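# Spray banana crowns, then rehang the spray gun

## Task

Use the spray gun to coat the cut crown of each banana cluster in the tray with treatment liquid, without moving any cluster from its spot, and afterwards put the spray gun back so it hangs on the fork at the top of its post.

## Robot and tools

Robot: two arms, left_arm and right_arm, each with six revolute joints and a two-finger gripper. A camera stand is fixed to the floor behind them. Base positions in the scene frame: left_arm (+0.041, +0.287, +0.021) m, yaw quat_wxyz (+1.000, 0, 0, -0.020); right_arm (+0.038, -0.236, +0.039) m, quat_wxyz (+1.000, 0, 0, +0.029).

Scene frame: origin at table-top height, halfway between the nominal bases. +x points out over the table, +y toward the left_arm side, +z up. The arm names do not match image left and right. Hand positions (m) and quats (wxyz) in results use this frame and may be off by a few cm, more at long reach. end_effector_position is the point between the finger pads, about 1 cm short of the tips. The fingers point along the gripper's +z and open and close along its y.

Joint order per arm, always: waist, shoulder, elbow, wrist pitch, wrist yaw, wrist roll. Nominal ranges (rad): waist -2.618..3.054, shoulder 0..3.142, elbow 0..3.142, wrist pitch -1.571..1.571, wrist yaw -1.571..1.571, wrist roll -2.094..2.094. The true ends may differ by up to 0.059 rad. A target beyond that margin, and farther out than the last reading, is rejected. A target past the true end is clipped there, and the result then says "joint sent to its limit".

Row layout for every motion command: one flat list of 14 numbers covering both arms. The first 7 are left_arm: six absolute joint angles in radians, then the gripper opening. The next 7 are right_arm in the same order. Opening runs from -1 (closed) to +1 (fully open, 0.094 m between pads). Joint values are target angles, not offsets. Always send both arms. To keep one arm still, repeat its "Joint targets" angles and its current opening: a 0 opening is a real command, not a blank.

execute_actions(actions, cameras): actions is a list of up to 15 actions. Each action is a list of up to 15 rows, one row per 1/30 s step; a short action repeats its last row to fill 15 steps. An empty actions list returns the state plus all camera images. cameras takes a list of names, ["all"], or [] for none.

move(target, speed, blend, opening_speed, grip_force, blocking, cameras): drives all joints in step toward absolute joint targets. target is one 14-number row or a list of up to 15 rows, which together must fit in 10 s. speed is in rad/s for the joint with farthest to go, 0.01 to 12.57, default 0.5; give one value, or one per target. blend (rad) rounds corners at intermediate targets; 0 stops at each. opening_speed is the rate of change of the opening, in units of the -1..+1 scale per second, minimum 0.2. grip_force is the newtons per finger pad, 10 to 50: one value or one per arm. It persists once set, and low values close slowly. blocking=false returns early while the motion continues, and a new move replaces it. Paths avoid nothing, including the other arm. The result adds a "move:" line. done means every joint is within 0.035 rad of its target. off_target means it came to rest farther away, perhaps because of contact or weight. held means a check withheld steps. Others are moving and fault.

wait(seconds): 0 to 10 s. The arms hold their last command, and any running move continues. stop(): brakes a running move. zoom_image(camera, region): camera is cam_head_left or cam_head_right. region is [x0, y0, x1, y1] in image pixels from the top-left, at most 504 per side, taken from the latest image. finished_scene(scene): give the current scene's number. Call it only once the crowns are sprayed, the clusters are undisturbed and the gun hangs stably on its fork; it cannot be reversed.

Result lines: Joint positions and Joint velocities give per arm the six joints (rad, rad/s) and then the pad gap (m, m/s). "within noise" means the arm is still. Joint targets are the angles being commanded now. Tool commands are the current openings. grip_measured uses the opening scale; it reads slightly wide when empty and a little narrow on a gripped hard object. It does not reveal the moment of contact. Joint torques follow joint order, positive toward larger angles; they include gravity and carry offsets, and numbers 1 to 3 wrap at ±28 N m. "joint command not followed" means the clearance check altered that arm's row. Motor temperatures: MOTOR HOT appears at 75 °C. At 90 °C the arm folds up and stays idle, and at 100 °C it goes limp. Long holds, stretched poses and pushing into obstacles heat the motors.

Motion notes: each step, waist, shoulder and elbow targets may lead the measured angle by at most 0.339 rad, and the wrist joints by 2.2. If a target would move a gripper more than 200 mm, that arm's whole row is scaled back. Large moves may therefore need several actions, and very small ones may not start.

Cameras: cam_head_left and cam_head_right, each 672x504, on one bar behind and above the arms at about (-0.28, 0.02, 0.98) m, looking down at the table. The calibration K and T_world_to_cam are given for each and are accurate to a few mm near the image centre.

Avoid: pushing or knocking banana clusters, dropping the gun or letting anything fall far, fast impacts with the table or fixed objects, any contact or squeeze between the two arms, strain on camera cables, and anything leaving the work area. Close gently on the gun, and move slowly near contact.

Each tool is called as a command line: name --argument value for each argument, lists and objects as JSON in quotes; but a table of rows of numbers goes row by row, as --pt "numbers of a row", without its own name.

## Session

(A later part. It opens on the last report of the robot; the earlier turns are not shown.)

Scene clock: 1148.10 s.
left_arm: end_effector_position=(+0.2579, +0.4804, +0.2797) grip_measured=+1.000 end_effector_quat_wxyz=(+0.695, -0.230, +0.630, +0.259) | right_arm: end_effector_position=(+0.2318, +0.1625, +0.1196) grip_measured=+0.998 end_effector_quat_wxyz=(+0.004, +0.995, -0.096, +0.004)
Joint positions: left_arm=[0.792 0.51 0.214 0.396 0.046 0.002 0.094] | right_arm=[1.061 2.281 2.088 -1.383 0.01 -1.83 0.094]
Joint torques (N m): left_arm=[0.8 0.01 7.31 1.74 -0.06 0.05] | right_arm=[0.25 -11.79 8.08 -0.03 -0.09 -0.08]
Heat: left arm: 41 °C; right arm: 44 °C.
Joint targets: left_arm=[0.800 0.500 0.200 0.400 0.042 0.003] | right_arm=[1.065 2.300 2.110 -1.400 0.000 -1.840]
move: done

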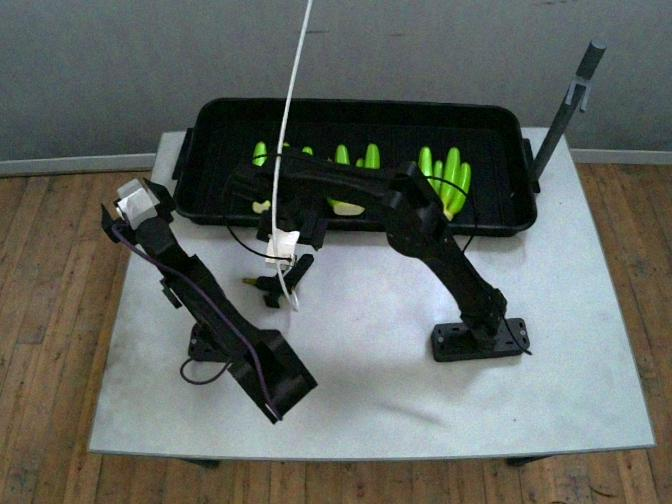

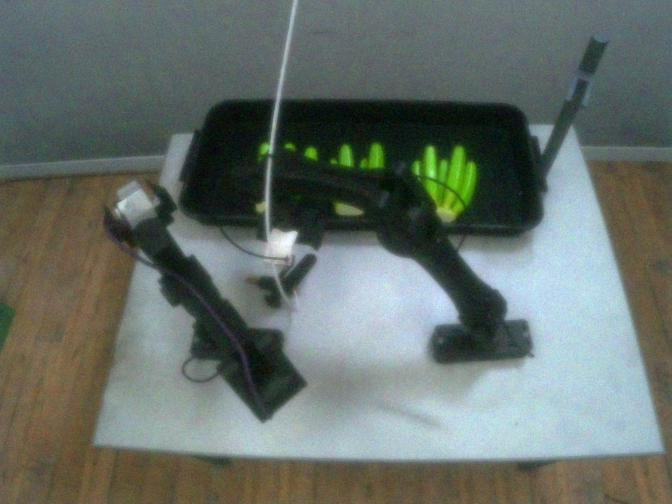

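move --pt "0.8 0.5 0.2 0.4 0.042 0.003 1 1.065 2.25 1.94 -1.25 0 -1.84 1" --pt "0.8 0.5 0.2 0.4 0.042 0.003 1 1.065 2.29 1.80 -1.07 0 -1.84 1" --speed 0.3 --cameras '["all"]'

zoom_image --camera "cam_head_left" --region '[220, 160, 420, 340]'

zoom_image --camera "cam_head_right" --region '[220, 160, 420, 340]'

Scene clock: 1168.47 s.
left_arm: end_effector_position=(+0.2579, +0.4804, +0.2797) grip_measured=+1.000 end_effector_quat_wxyz=(+0.695, -0.230, +0.630, +0.259) | right_arm: end_effector_position=(+0.2336, +0.1664, +0.0530) grip_measured=+0.998 end_effector_quat_wxyz=(-0.016, +0.995, -0.096, +0.011)
Joint positions: left_arm=[0.792 0.51 0.214 0.396 0.046 0.002 0.094] | right_arm=[1.061 2.279 1.818 -1.072 0.01 -1.831 0.094]
Joint torques (N m): left_arm=[0.76 -0.05 7.43 1.71 -0.05 0.05] | right_arm=[0.29 -12.52 4.81 0.26 -0.07 -0.15]
Motor temperatures (°C): left_arm=[27 27 30 41 26 26 26] | right_arm=[27 35 41 39 29 24 30]
Heat: left arm: 41 °C; right arm: 41 °C.
Joint targets: left_arm=[0.800 0.500 0.200 0.400 0.042 0.003] | right_arm=[1.065 2.290 1.800 -1.070 0.000 -1.840]
move: done

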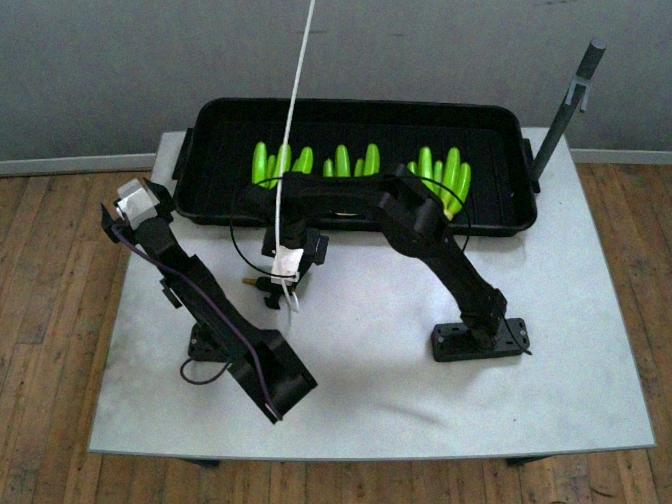

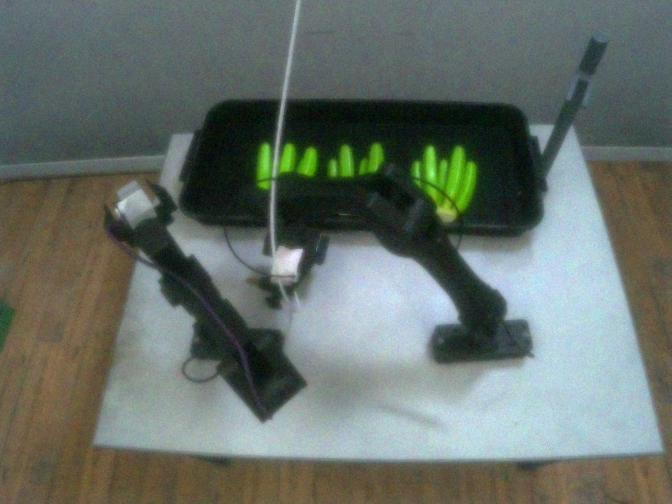

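Scaled by 2.520 from the camera's 672x504 image, which has a finer 960x720 frame.

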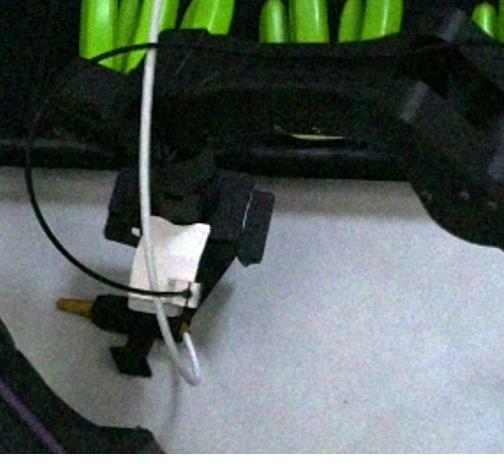

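Scaled by 2.520 from the camera's 672x504 image, which has a finer 960x720 frame.

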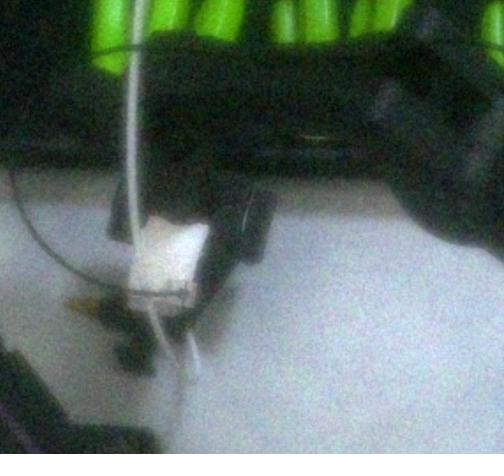

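move --pt "0.8 0.5 0.2 0.4 0.042 0.003 1 1.07 2.345 1.75 -0.965 0 -1.84 1" --pt "0.8 0.5 0.2 0.4 0.042 0.003 1 1.07 2.345 1.75 -0.965 0 -1.84 -0.6" --speed 0.2 --opening_speed 0.6 --cameras '["all"]'

zoom_image --camera "cam_head_left" --region '[220, 160, 420, 340]'

Scene clock: 1179.13 s.
left_arm: end_effector_position=(+0.2579, +0.4804, +0.2797) grip_measured=+1.000 end_effector_quat_wxyz=(+0.695, -0.230, +0.630, +0.259) | right_arm: end_effector_position=(+0.2382, +0.1739, +0.0254) grip_measured=-0.408 end_effector_quat_wxyz=(-0.029, +0.995, -0.095, +0.018)
Joint positions: left_arm=[0.792 0.51 0.214 0.396 0.046 0.002 0.094] | right_arm=[1.061 2.316 1.767 -0.955 0.014 -1.832 0.028]
Joint torques (N m): left_arm=[0.79 0.02 7.32 1.71 -0.05 0.05] | right_arm=[0.61 -11.11 4.82 0.13 -0.18 -0.08]
Heat: left arm: 41 °C; right arm: 40 °C.
Joint targets: left_arm=[0.800 0.500 0.200 0.400 0.042 0.003] | right_arm=[1.070 2.345 1.750 -0.965 0.000 -1.840]
move: done

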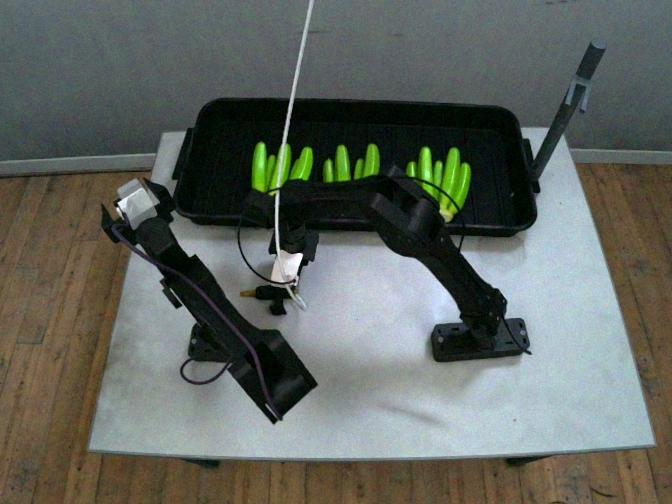

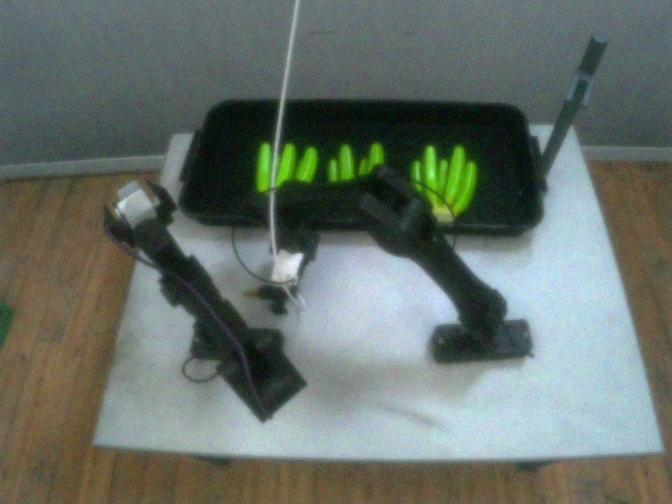

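Scaled by 2.520 from the camera's 672x504 image, which has a finer 960x720 frame.

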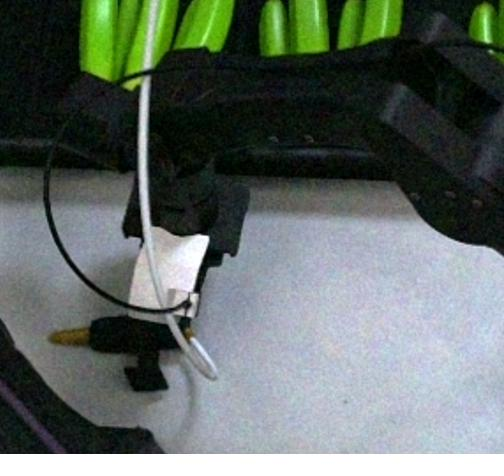

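move --pt "0.8 0.5 0.2 0.4 0.042 0.003 1 1.06 2.2 2.0 -1.35 0 -1.84 -0.8" --pt "0.8 0.5 0.2 0.4 0.042 0.003 1 0.9 1.3 1.3 -0.9 0 -1.0 -0.8" --pt "0.8 0.5 0.2 0.4 0.042 0.003 1 0.7 0.745 0.5 0.3 0.05 0.3 -0.8" --speed 0.7 --blend '[0.1,0.1,0]' --cameras '["all"]'

zoom_image --camera "cam_head_left" --region '[280, 80, 480, 260]'

zoom_image --camera "cam_head_right" --region '[280, 80, 480, 260]'

Scene clock: 1197.00 s.
left_arm: end_effector_position=(+0.2579, +0.4804, +0.2797) grip_measured=+1.000 end_effector_quat_wxyz=(+0.695, -0.230, +0.630, +0.259) | right_arm: end_effector_position=(+0.2823, -0.0099, +0.3344) grip_measured=-0.429 end_effector_quat_wxyz=(+0.614, -0.150, +0.695, +0.343)
Joint positions: left_arm=[0.792 0.51 0.214 0.396 0.046 0.002 0.094] | right_arm=[0.708 0.767 0.511 0.244 0.043 0.297 0.027]
Joint torques (N m): left_arm=[0.85 0.06 7.32 1.71 -0.06 0.02] | right_arm=[-0.7 -2.97 6.83 2.16 0.05 -0.01]
Heat: left arm: 41 °C; right arm: 41 °C.
Joint targets: left_arm=[0.800 0.500 0.200 0.400 0.042 0.003] | right_arm=[0.700 0.745 0.500 0.300 0.050 0.300]
move: off_target (right_arm); right_arm: the wrist pitch is farthest, 0.056 rad from its target

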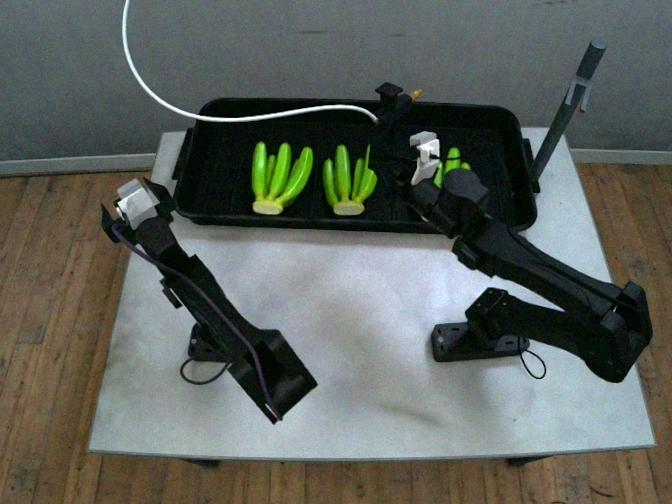

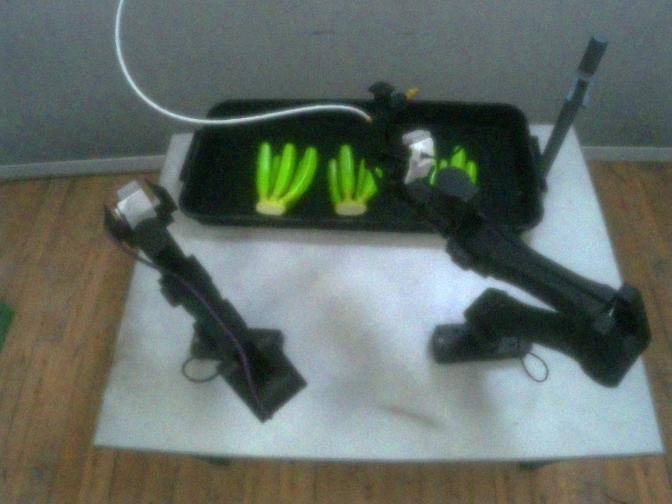

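Scaled by 2.520 from the camera's 672x504 image, which has a finer 960x720 frame.

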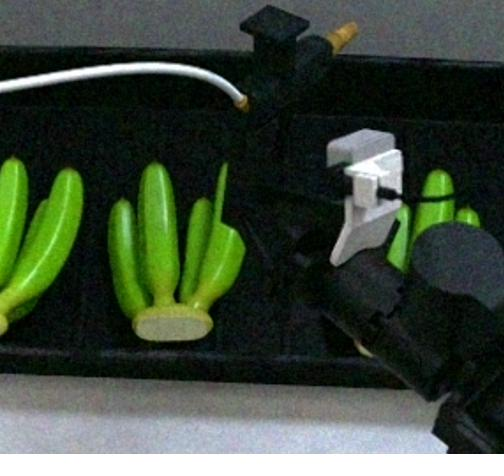

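Scaled by 2.520 from the camera's 672x504 image, which has a finer 960x720 frame.

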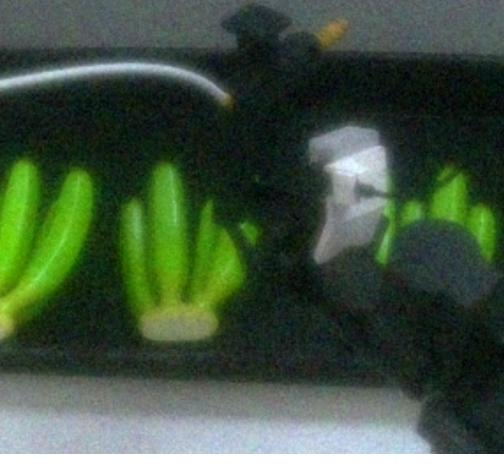

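move --pt "0.8 0.5 0.2 0.4 0.042 0.003 1 0.766 0.745 0.5 0.4 0.05 1.82 -0.8" --pt "0.8 0.5 0.2 0.4 0.042 0.003 1 0.766 1.303 0.766 0.537 0.05 1.82 -0.8" --pt "0.8 0.5 0.2 0.4 0.042 0.003 1 0.766 1.303 0.766 0.867 0.05 1.82 -0.8" --speed '[0.8,0.6,0.15]' --blend '[0.1,0,0]' --cameras '["all"]'

zoom_image --camera "cam_head_left" --region '[280, 80, 480, 260]'

zoom_image --camera "cam_head_right" --region '[280, 80, 480, 260]'

Scene clock: 1212.40 s.
left_arm: end_effector_position=(+0.2579, +0.4804, +0.2797) grip_measured=+1.000 end_effector_quat_wxyz=(+0.695, -0.230, +0.630, +0.259) | right_arm: end_effector_position=(+0.3390, +0.0739, +0.3857) grip_measured=-0.429 end_effector_quat_wxyz=(+0.204, +0.318, +0.533, +0.757)
Joint positions: left_arm=[0.792 0.51 0.214 0.396 0.046 0.002 0.094] | right_arm=[0.757 1.303 0.722 0.813 0.043 1.836 0.027]
Joint torques (N m): left_arm=[0.8 0.01 7.38 1.71 -0.05 0.04] | right_arm=[0.75 -5.22 10.97 2.06 0.08 -0.14]
Motor temperatures (°C): left_arm=[27 27 30 42 26 26 26] | right_arm=[27 32 43 46 29 24 32]
Heat: left arm: 42 °C; right arm: 46 °C.
Joint targets: left_arm=[0.800 0.500 0.200 0.400 0.042 0.003] | right_arm=[0.766 1.303 0.766 0.867 0.050 1.820]
move: off_target (right_arm); right_arm: the wrist pitch is farthest, 0.054 rad from its target

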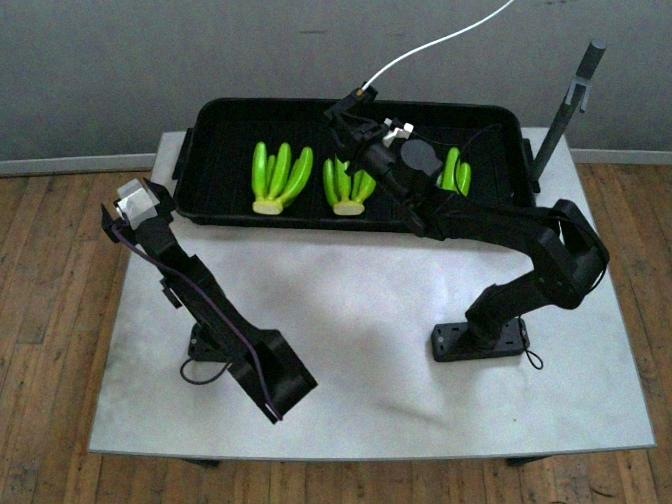

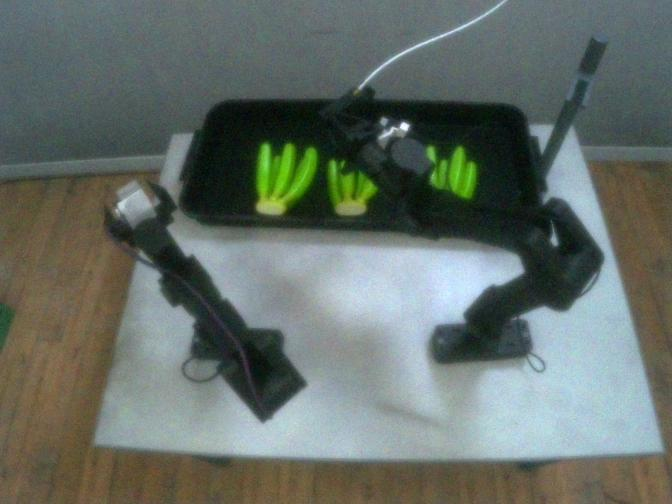

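Scaled by 2.520 from the camera's 672x504 image, which has a finer 960x720 frame.

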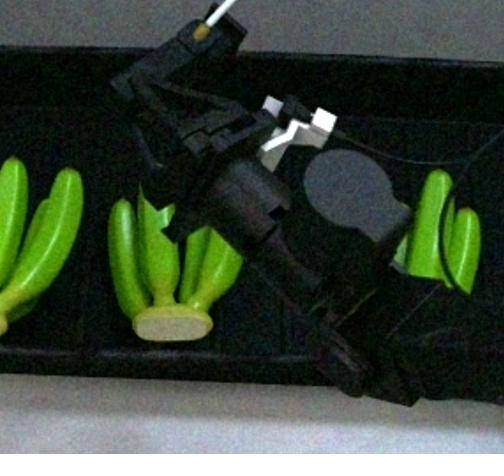

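Scaled by 2.520 from the camera's 672x504 image, which has a finer 960x720 frame.

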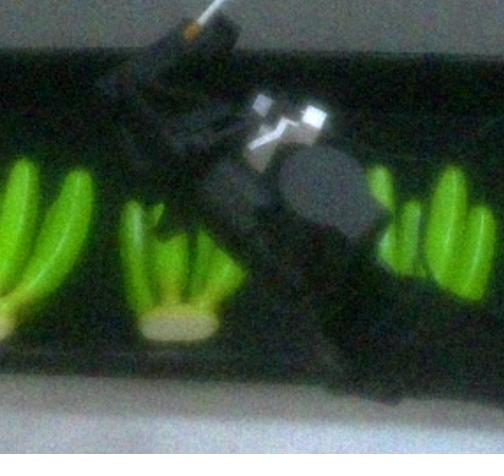

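move --pt "0.8 0.5 0.2 0.4 0.042 0.003 1 0.85 0.745 0.5 0.4 0.05 1.0 -0.8" --pt "0.8 0.5 0.2 0.4 0.042 0.003 1 1.14 0.8 0.6 0.1 0 0 -0.8" --pt "0.8 0.5 0.2 0.4 0.042 0.003 1 1.14 1.344 0.816 -0.35 0 0 -0.8" --speed '[0.7,0.7,0.5]' --blend '[0.1,0.1,0]' --cameras '["all"]'

zoom_image --camera "cam_head_left" --region '[240, 160, 440, 340]'

zoom_image --camera "cam_head_right" --region '[240, 160, 440, 340]'

Scene clock: 1237.30 s.
left_arm: end_effector_position=(+0.2579, +0.4804, +0.2797) grip_measured=+1.000 end_effector_quat_wxyz=(+0.695, -0.230, +0.630, +0.259) | right_arm: end_effector_position=(+0.1656, +0.0849, +0.1296) grip_measured=-0.429 end_effector_quat_wxyz=(+0.253, -0.528, +0.792, +0.172)
Joint positions: left_arm=[0.792 0.51 0.214 0.396 0.046 0.002 0.094] | right_arm=[1.133 1.343 0.773 -0.378 0.004 0.014 0.027]
Joint torques (N m): left_arm=[0.72 0.02 7.34 1.75 -0.07 0.07] | right_arm=[0.53 -5.33 10.39 1.47 -0.06 -0.15]
Motor temperatures (°C): left_arm=[27 27 30 42 26 26 26] | right_arm=[27 31 49 47 29 24 32]
Heat: left arm: 42 °C; right arm: 49 °C.
Joint targets: left_arm=[0.800 0.500 0.200 0.400 0.042 0.003] | right_arm=[1.140 1.344 0.816 -0.350 0.000 0.000]
move: off_target (right_arm); right_arm: the elbow is farthest, 0.043 rad from its target

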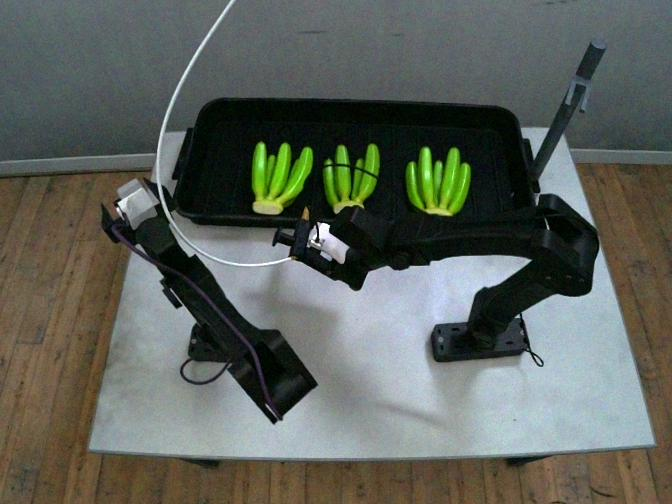

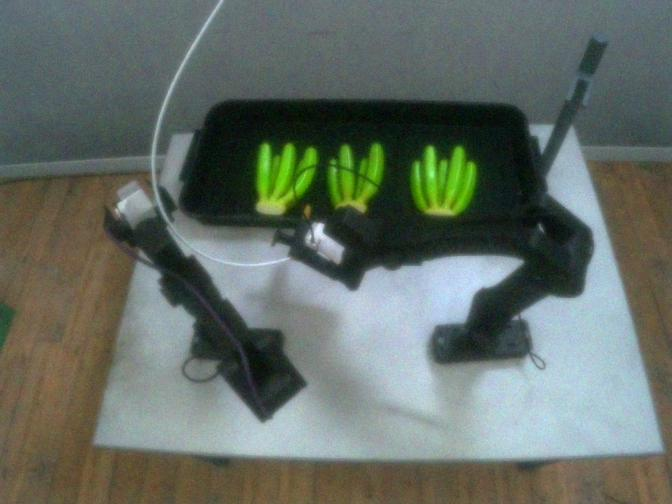

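Scaled by 2.520 from the camera's 672x504 image, which has a finer 960x720 frame.

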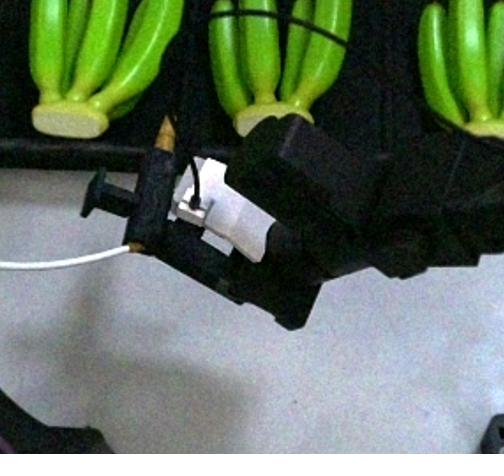

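Scaled by 2.520 from the camera's 672x504 image, which has a finer 960x720 frame.

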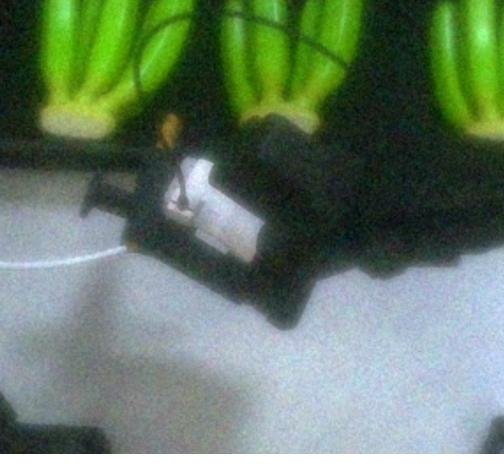

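move --pt "0.8 0.5 0.2 0.4 0.042 0.003 1 1.36 1.344 0.816 -0.35 0 0 -0.8" --pt "0.8 0.5 0.2 0.4 0.042 0.003 1 1.36 1.58 0.60 0.08 0 0 -0.8" --pt "0.8 0.5 0.2 0.4 0.042 0.003 1 1.36 1.67 0.54 0.23 0 0 -0.8" --speed '[0.5,0.3,0.12]' --blend '[0,0.03,0]' --cameras '["all"]'

zoom_image --camera "cam_head_left" --region '[240, 180, 440, 360]'

zoom_image --camera "cam_head_right" --region '[240, 180, 440, 360]'

Scene clock: 1252.17 s.
left_arm: end_effector_position=(+0.2579, +0.4804, +0.2797) grip_measured=+1.000 end_effector_quat_wxyz=(+0.695, -0.230, +0.630, +0.259) | right_arm: end_effector_position=(+0.0939, +0.1178, +0.0292) grip_measured=-0.429 end_effector_quat_wxyz=(+0.243, -0.609, +0.726, +0.208)
Joint positions: left_arm=[0.792 0.51 0.214 0.396 0.046 0.002 0.094] | right_arm=[1.354 1.658 0.551 0.186 0.003 0.014 0.027]
Joint torques (N m): left_arm=[0.77 0.05 7.38 1.72 -0.05 0.04] | right_arm=[0.4 -5.82 4.41 1.58 -0.07 -0.17]
Heat: left arm: 42 °C; right arm: 49 °C.
Joint targets: left_arm=[0.800 0.500 0.200 0.400 0.042 0.003] | right_arm=[1.360 1.670 0.540 0.230 0.000 0.000]
move: off_target (right_arm); right_arm: the wrist pitch is farthest, 0.044 rad from its target

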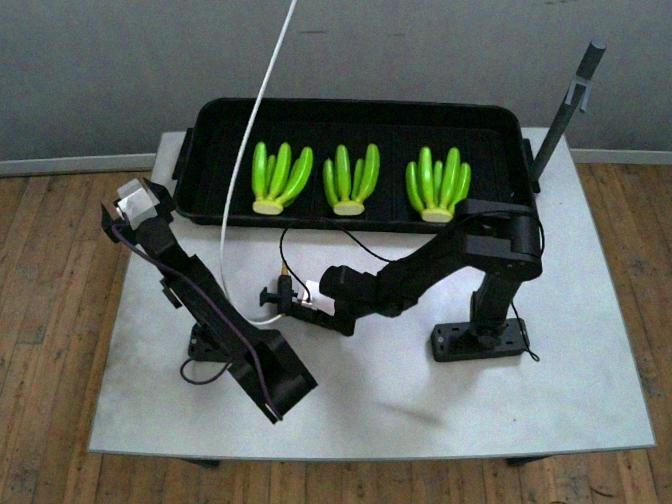

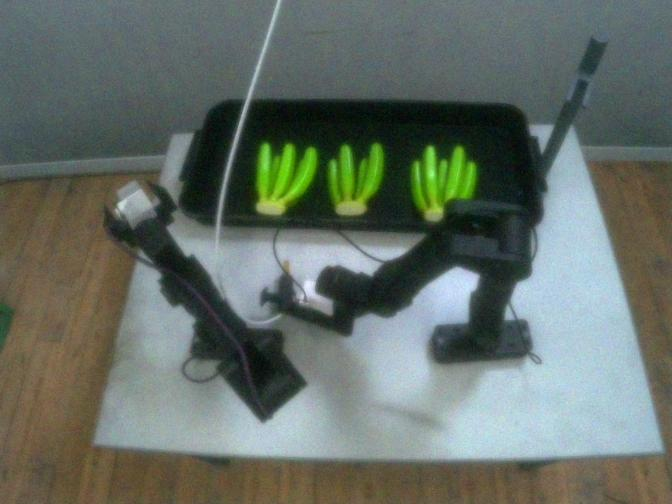

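Scaled by 2.520 from the camera's 672x504 image, which has a finer 960x720 frame.

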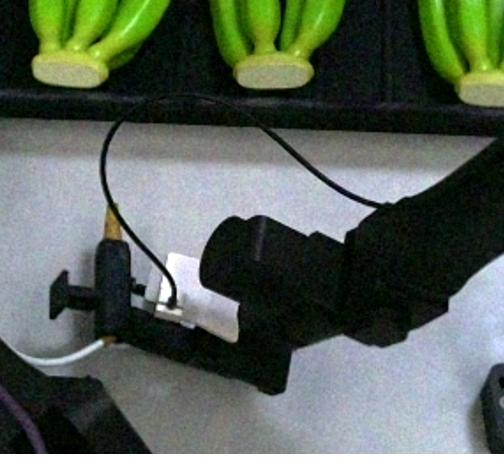

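Scaled by 2.520 from the camera's 672x504 image, which has a finer 960x720 frame.

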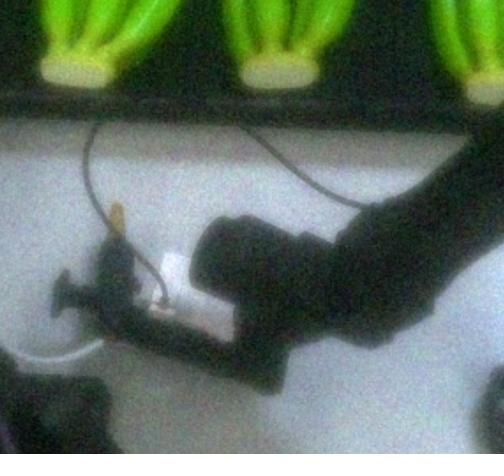

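move --pt "0.8 0.5 0.2 0.4 0.042 0.003 1 1.36 1.70 0.515 0.30 0 0 -0.8" --pt "0.8 0.5 0.2 0.4 0.042 0.003 1 1.36 1.70 0.515 0.30 0 0 0.8" --pt "0.8 0.5 0.2 0.4 0.042 0.003 1 1.36 1.50 0.42 0.20 0 0 1" --pt "0.8 0.5 0.2 0.4 0.042 0.003 1 1.3 1.0 0.5 0.0 0 0 1" --pt "0.8 0.5 0.2 0.4 0.042 0.003 1 0.9 0.7 0.5 0.0 0 0 1" --speed '[0.12,0.2,0.3,0.6,0.7]' --opening_speed 0.5 --blend '[0,0,0.05,0.1,0]' --cameras '["all"]'

zoom_image --camera "cam_head_left" --region '[240, 220, 360, 340]'

zoom_image --camera "cam_head_right" --region '[240, 220, 360, 340]'

Scene clock: 1272.23 s.
left_arm: end_effector_position=(+0.2579, +0.4804, +0.2797) grip_measured=+1.000 end_effector_quat_wxyz=(+0.695, -0.230, +0.630, +0.259) | right_arm: end_effector_position=(+0.2173, +0.0249, +0.2778) grip_measured=+0.998 end_effector_quat_wxyz=(+0.555, -0.358, +0.692, +0.292)
Joint positions: left_arm=[0.792 0.51 0.214 0.396 0.046 0.002 0.094] | right_arm=[0.907 0.707 0.474 0.017 0.002 0.008 0.094]
Joint torques (N m): left_arm=[0.76 0.06 7.39 1.73 -0.05 0.04] | right_arm=[-0.87 -1.28 9.83 1.56 -0.05 -0.06]
Motor temperatures (°C): left_arm=[27 27 30 42 26 26 26] | right_arm=[27 31 43 43 29 24 32]
Heat: left arm: 42 °C; right arm: 43 °C.
Joint targets: left_arm=[0.800 0.500 0.200 0.400 0.042 0.003] | right_arm=[0.900 0.700 0.500 0.000 0.000 0.000]
move: done; blend cut to 0 rad at target 3

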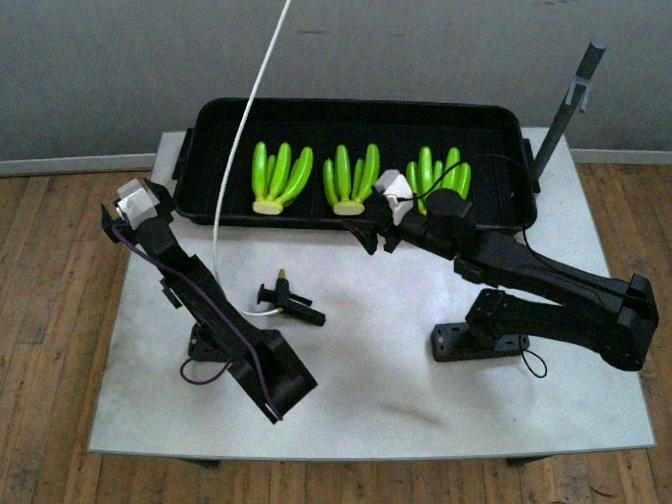

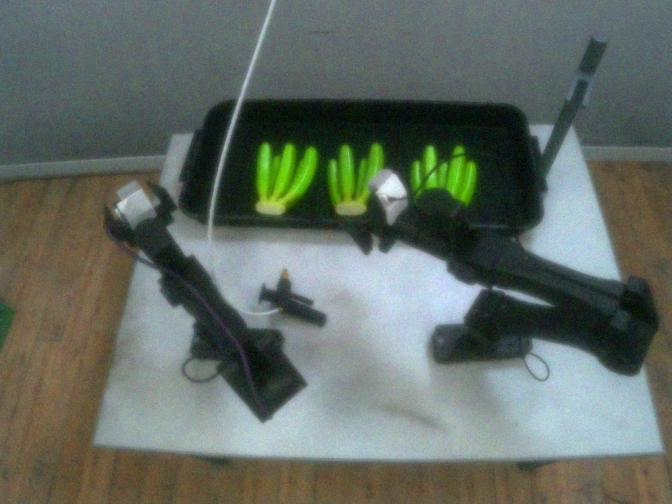

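Scaled by 4.200 from the camera's 672x504 image, which has a finer 960x720 frame.

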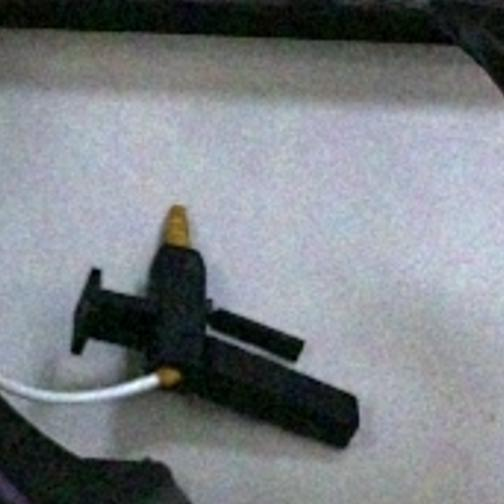

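Scaled by 4.200 from the camera's 672x504 image, which has a finer 960x720 frame.

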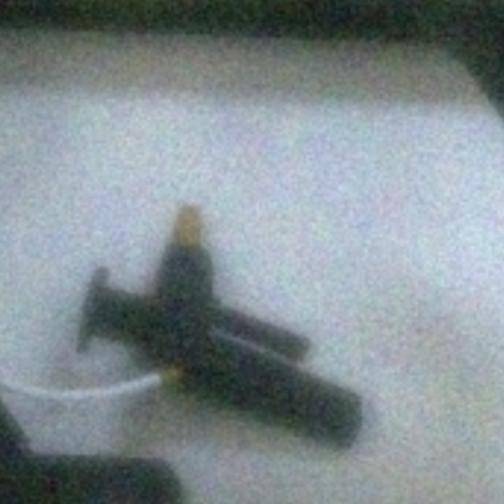

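move --pt "0.8 0.5 0.2 0.4 0.042 0.003 1 1.2 1.5 1.6 -1.0 0 -0.02 1" --pt "0.8 0.5 0.2 0.4 0.042 0.003 1 1.275 2.007 1.675 -1.24 0 -0.02 1" --pt "0.8 0.5 0.2 0.4 0.042 0.003 1 1.275 2.06 1.54 -1.05 0 -0.02 1" --speed '[0.7,0.7,0.3]' --blend '[0.1,0,0]' --cameras '["all"]'

zoom_image --camera "cam_head_left" --region '[240, 220, 360, 340]'

zoom_image --camera "cam_head_right" --region '[240, 220, 360, 340]'

Scene clock: 1291.73 s.
left_arm: end_effector_position=(+0.2579, +0.4804, +0.2797) grip_measured=+1.000 end_effector_quat_wxyz=(+0.695, -0.230, +0.630, +0.259) | right_arm: end_effector_position=(+0.1312, +0.1438, +0.0829) grip_measured=+0.998 end_effector_quat_wxyz=(+0.012, -0.620, +0.784, +0.008)
Joint positions: left_arm=[0.792 0.51 0.214 0.396 0.046 0.002 0.094] | right_arm=[1.27 2.038 1.556 -1.061 0.002 -0.011 0.094]
Joint torques (N m): left_arm=[0.77 -0.03 7.38 1.72 -0.04 0.03] | right_arm=[0.53 -9.57 5.07 0.31 -0.05 -0.09]
Heat: left arm: 42 °C; right arm: 46 °C.
Joint targets: left_arm=[0.800 0.500 0.200 0.400 0.042 0.003] | right_arm=[1.275 2.060 1.540 -1.050 0.000 -0.020]
move: done

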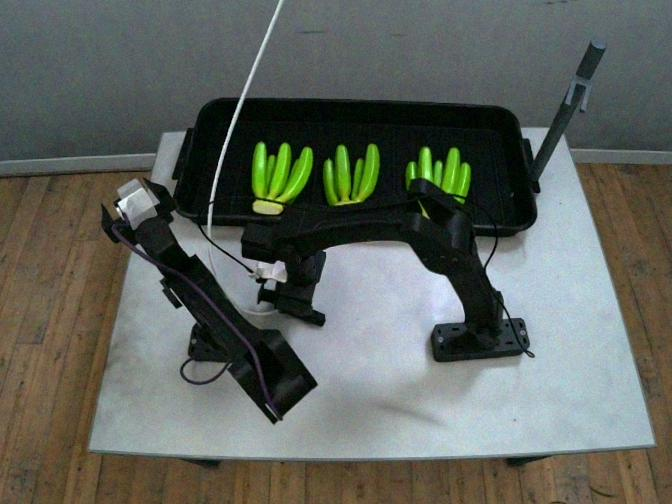

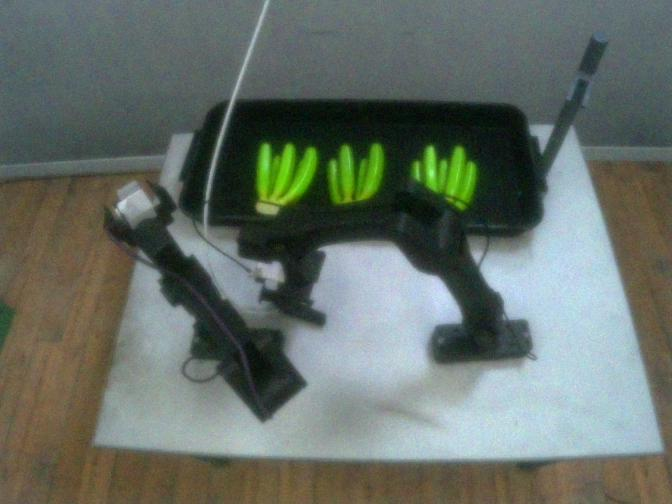

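Scaled by 4.200 from the camera's 672x504 image, which has a finer 960x720 frame.

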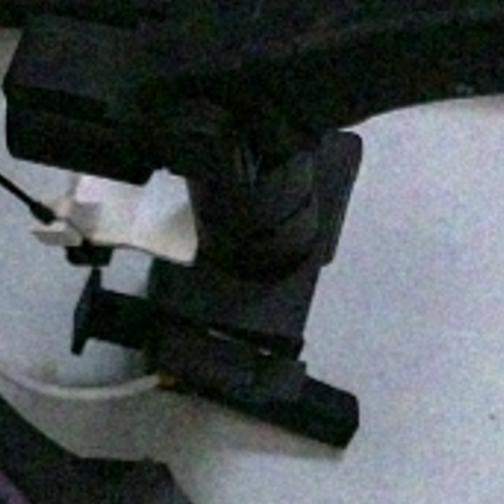

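Scaled by 4.200 from the camera's 672x504 image, which has a finer 960x720 frame.

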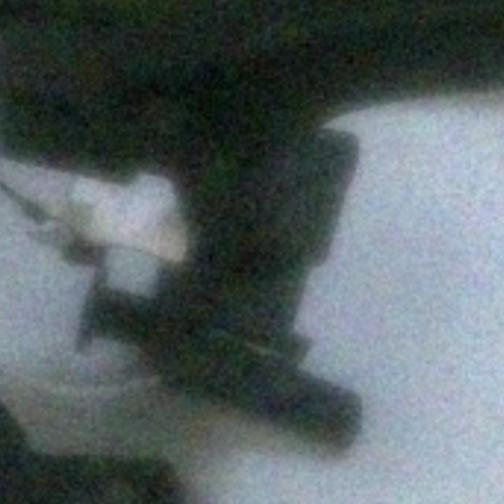

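move --pt "0.8 0.5 0.2 0.4 0.042 0.003 1 1.31 2.06 1.54 -1.05 0 0.02 1" --pt "0.8 0.5 0.2 0.4 0.042 0.003 1 1.31 2.125 1.4 -0.86 0 0.02 1" --pt "0.8 0.5 0.2 0.4 0.042 0.003 1 1.31 2.125 1.4 -0.86 0 0.02 -0.5" --speed 0.25 --opening_speed 0.6 --cameras '["all"]'

zoom_image --camera "cam_head_left" --region '[240, 220, 360, 340]'

zoom_image --camera "cam_head_right" --region '[240, 220, 360, 340]'

Scene clock: 1311.23 s.
left_arm: end_effector_position=(+0.2579, +0.4804, +0.2797) grip_measured=+1.000 end_effector_quat_wxyz=(+0.695, -0.230, +0.630, +0.259) | right_arm: end_effector_position=(+0.1156, +0.1413, +0.0264) grip_measured=-0.403 end_effector_quat_wxyz=(+0.005, -0.623, +0.782, +0.006)
Joint positions: left_arm=[0.792 0.51 0.214 0.396 0.046 0.002 0.094] | right_arm=[1.306 2.101 1.415 -0.869 -0.002 0.019 0.028]
Joint torques (N m): left_arm=[0.73 0.03 7.36 1.68 -0.04 0.04] | right_arm=[0.46 -9.46 4.56 0.32 -0.03 0.08]
Heat: left arm: 42 °C; right arm: 42 °C.
Joint targets: left_arm=[0.800 0.500 0.200 0.400 0.042 0.003] | right_arm=[1.310 2.125 1.400 -0.860 0.000 0.020]
move: done

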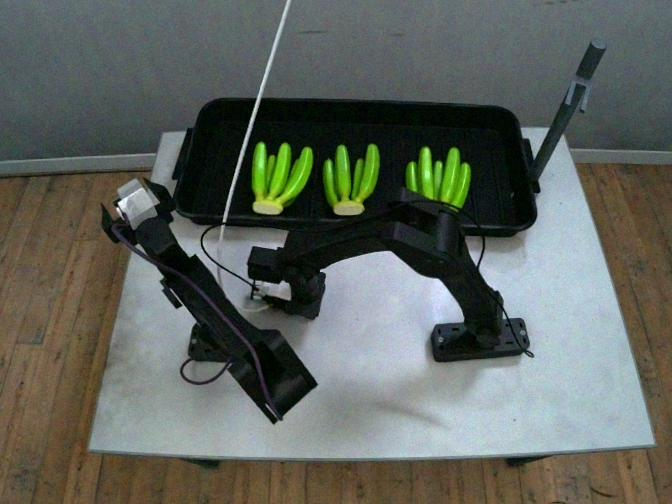

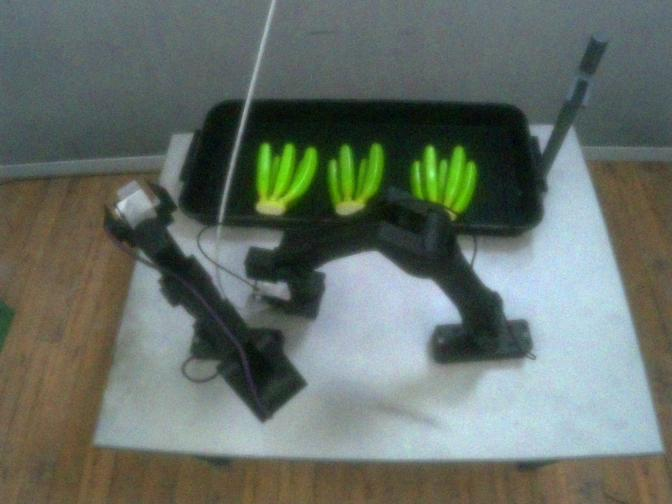

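Scaled by 4.200 from the camera's 672x504 image, which has a finer 960x720 frame.

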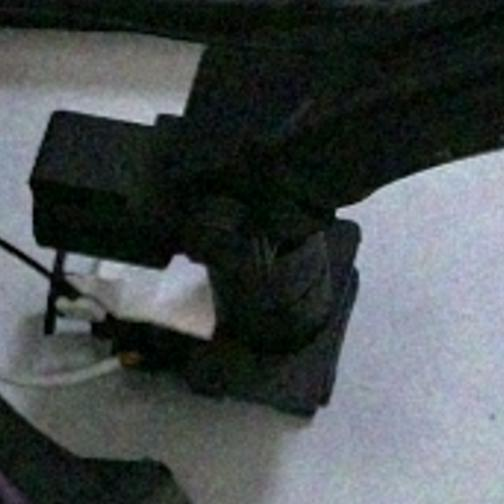

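Scaled by 4.200 from the camera's 672x504 image, which has a finer 960x720 frame.

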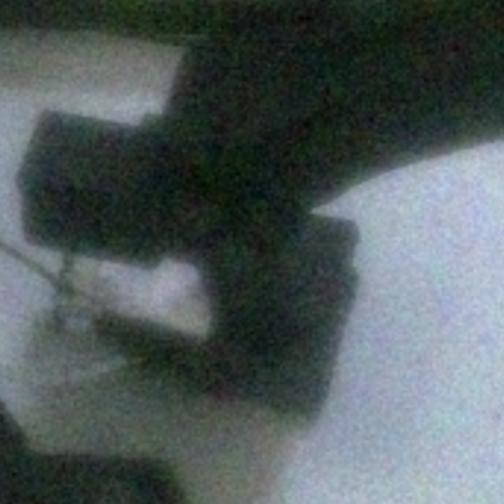

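move --pt "0.8 0.5 0.2 0.4 0.042 0.003 1 1.31 2.125 1.4 -0.86 0 0.02 1" --pt "0.8 0.5 0.2 0.4 0.042 0.003 1 1.31 2.007 1.675 -1.24 0 0.02 1" --pt "0.8 0.5 0.2 0.4 0.042 0.003 1 0.9 1.2 1.3 -0.9 0 0.02 1" --speed '[0.3,0.4,0.8]' --opening_speed 0.8 --blend '[0,0.05,0]' --cameras '["all"]'

zoom_image --camera "cam_head_left" --region '[240, 220, 360, 340]'

Scene clock: 1341.30 s.
left_arm: end_effector_position=(+0.2579, +0.4804, +0.2797) grip_measured=+1.000 end_effector_quat_wxyz=(+0.695, -0.230, +0.630, +0.259) | right_arm: end_effector_position=(+0.2296, +0.0433, +0.3161) grip_measured=+0.998 end_effector_quat_wxyz=(+0.338, -0.421, +0.822, +0.182)
Joint positions: left_arm=[0.792 0.51 0.214 0.396 0.046 0.002 0.094] | right_arm=[0.907 1.201 1.32 -0.901 -0.001 0.019 0.094]
Joint torques (N m): left_arm=[0.75 0.01 7.42 1.73 -0.06 0.06] | right_arm=[-0.61 -4.29 5.35 1.33 0.05 0.05]
Motor temperatures (°C): left_arm=[27 27 30 42 26 26 26] | right_arm=[27 35 41 37 29 24 31]
Heat: left arm: 42 °C; right arm: 41 °C.
Joint targets: left_arm=[0.800 0.500 0.200 0.400 0.042 0.003] | right_arm=[0.900 1.200 1.300 -0.900 0.000 0.020]
move: done

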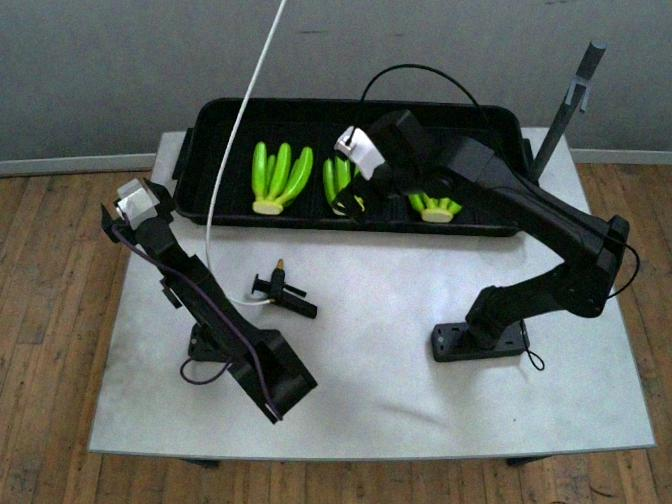

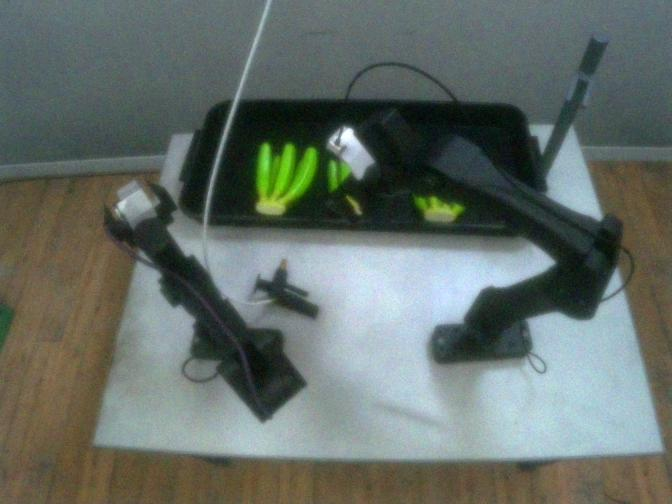

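Scaled by 4.200 from the camera's 672x504 image, which has a finer 960x720 frame.

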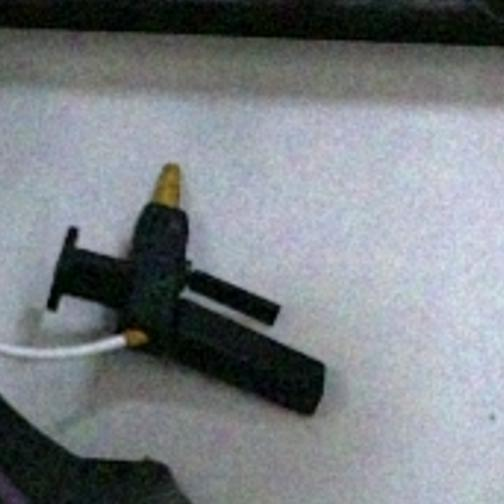

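move --pt "0.8 0.5 0.2 0.4 0.042 0.003 1 1.2 1.7 1.7 -1.1 0 0.16 1" --pt "0.8 0.5 0.2 0.4 0.042 0.003 1 1.254 2.10 1.67 -1.14 0 0.16 1" --speed '[0.7,0.5]' --blend '[0.1,0]' --cameras '["all"]'

zoom_image --camera "cam_head_left" --region '[240, 220, 360, 340]'

Scene clock: 1362.77 s.
left_arm: end_effector_position=(+0.2579, +0.4804, +0.2797) grip_measured=+1.000 end_effector_quat_wxyz=(+0.695, -0.230, +0.630, +0.259) | right_arm: end_effector_position=(+0.1425, +0.1552, +0.0939) grip_measured=+0.998 end_effector_quat_wxyz=(+0.010, -0.546, +0.837, +0.009)
Joint positions: left_arm=[0.792 0.51 0.214 0.396 0.046 0.002 0.094] | right_arm=[1.248 2.085 1.671 -1.131 0 0.15 0.094]
Joint torques (N m): left_arm=[0.72 0.05 7.35 1.73 -0.03 0.06] | right_arm=[0.54 -10.74 6.04 0.14 -0.06 0.13]
Heat: left arm: 42 °C; right arm: 41 °C.
Joint targets: left_arm=[0.800 0.500 0.200 0.400 0.042 0.003] | right_arm=[1.254 2.100 1.670 -1.140 0.000 0.160]
move: done

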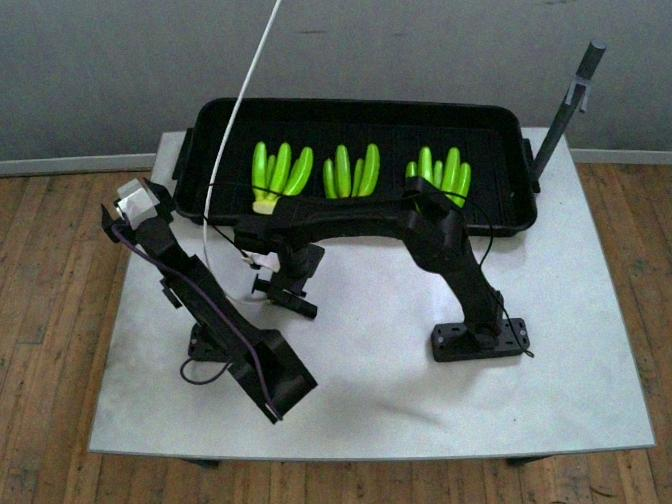

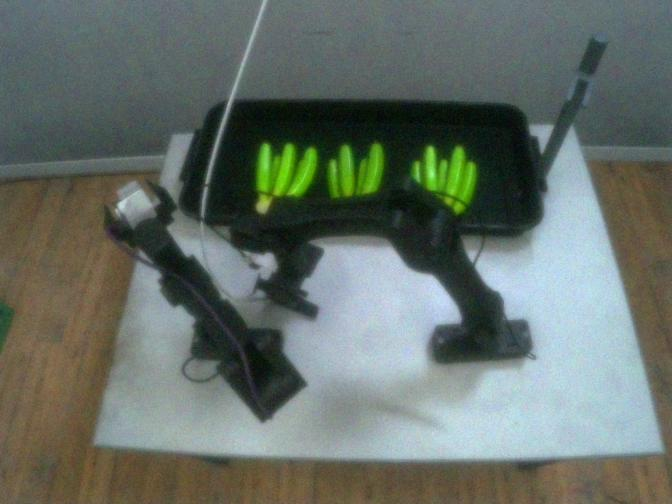

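Scaled by 4.200 from the camera's 672x504 image, which has a finer 960x720 frame.

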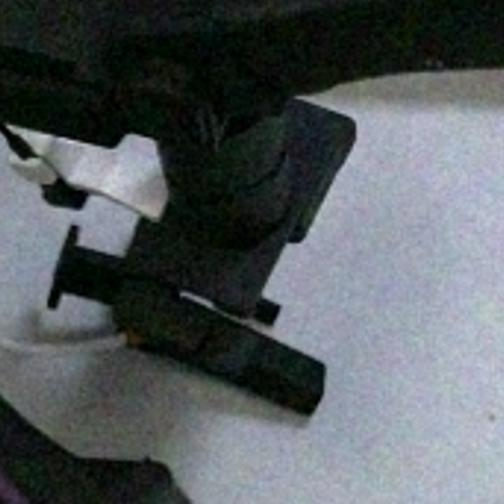

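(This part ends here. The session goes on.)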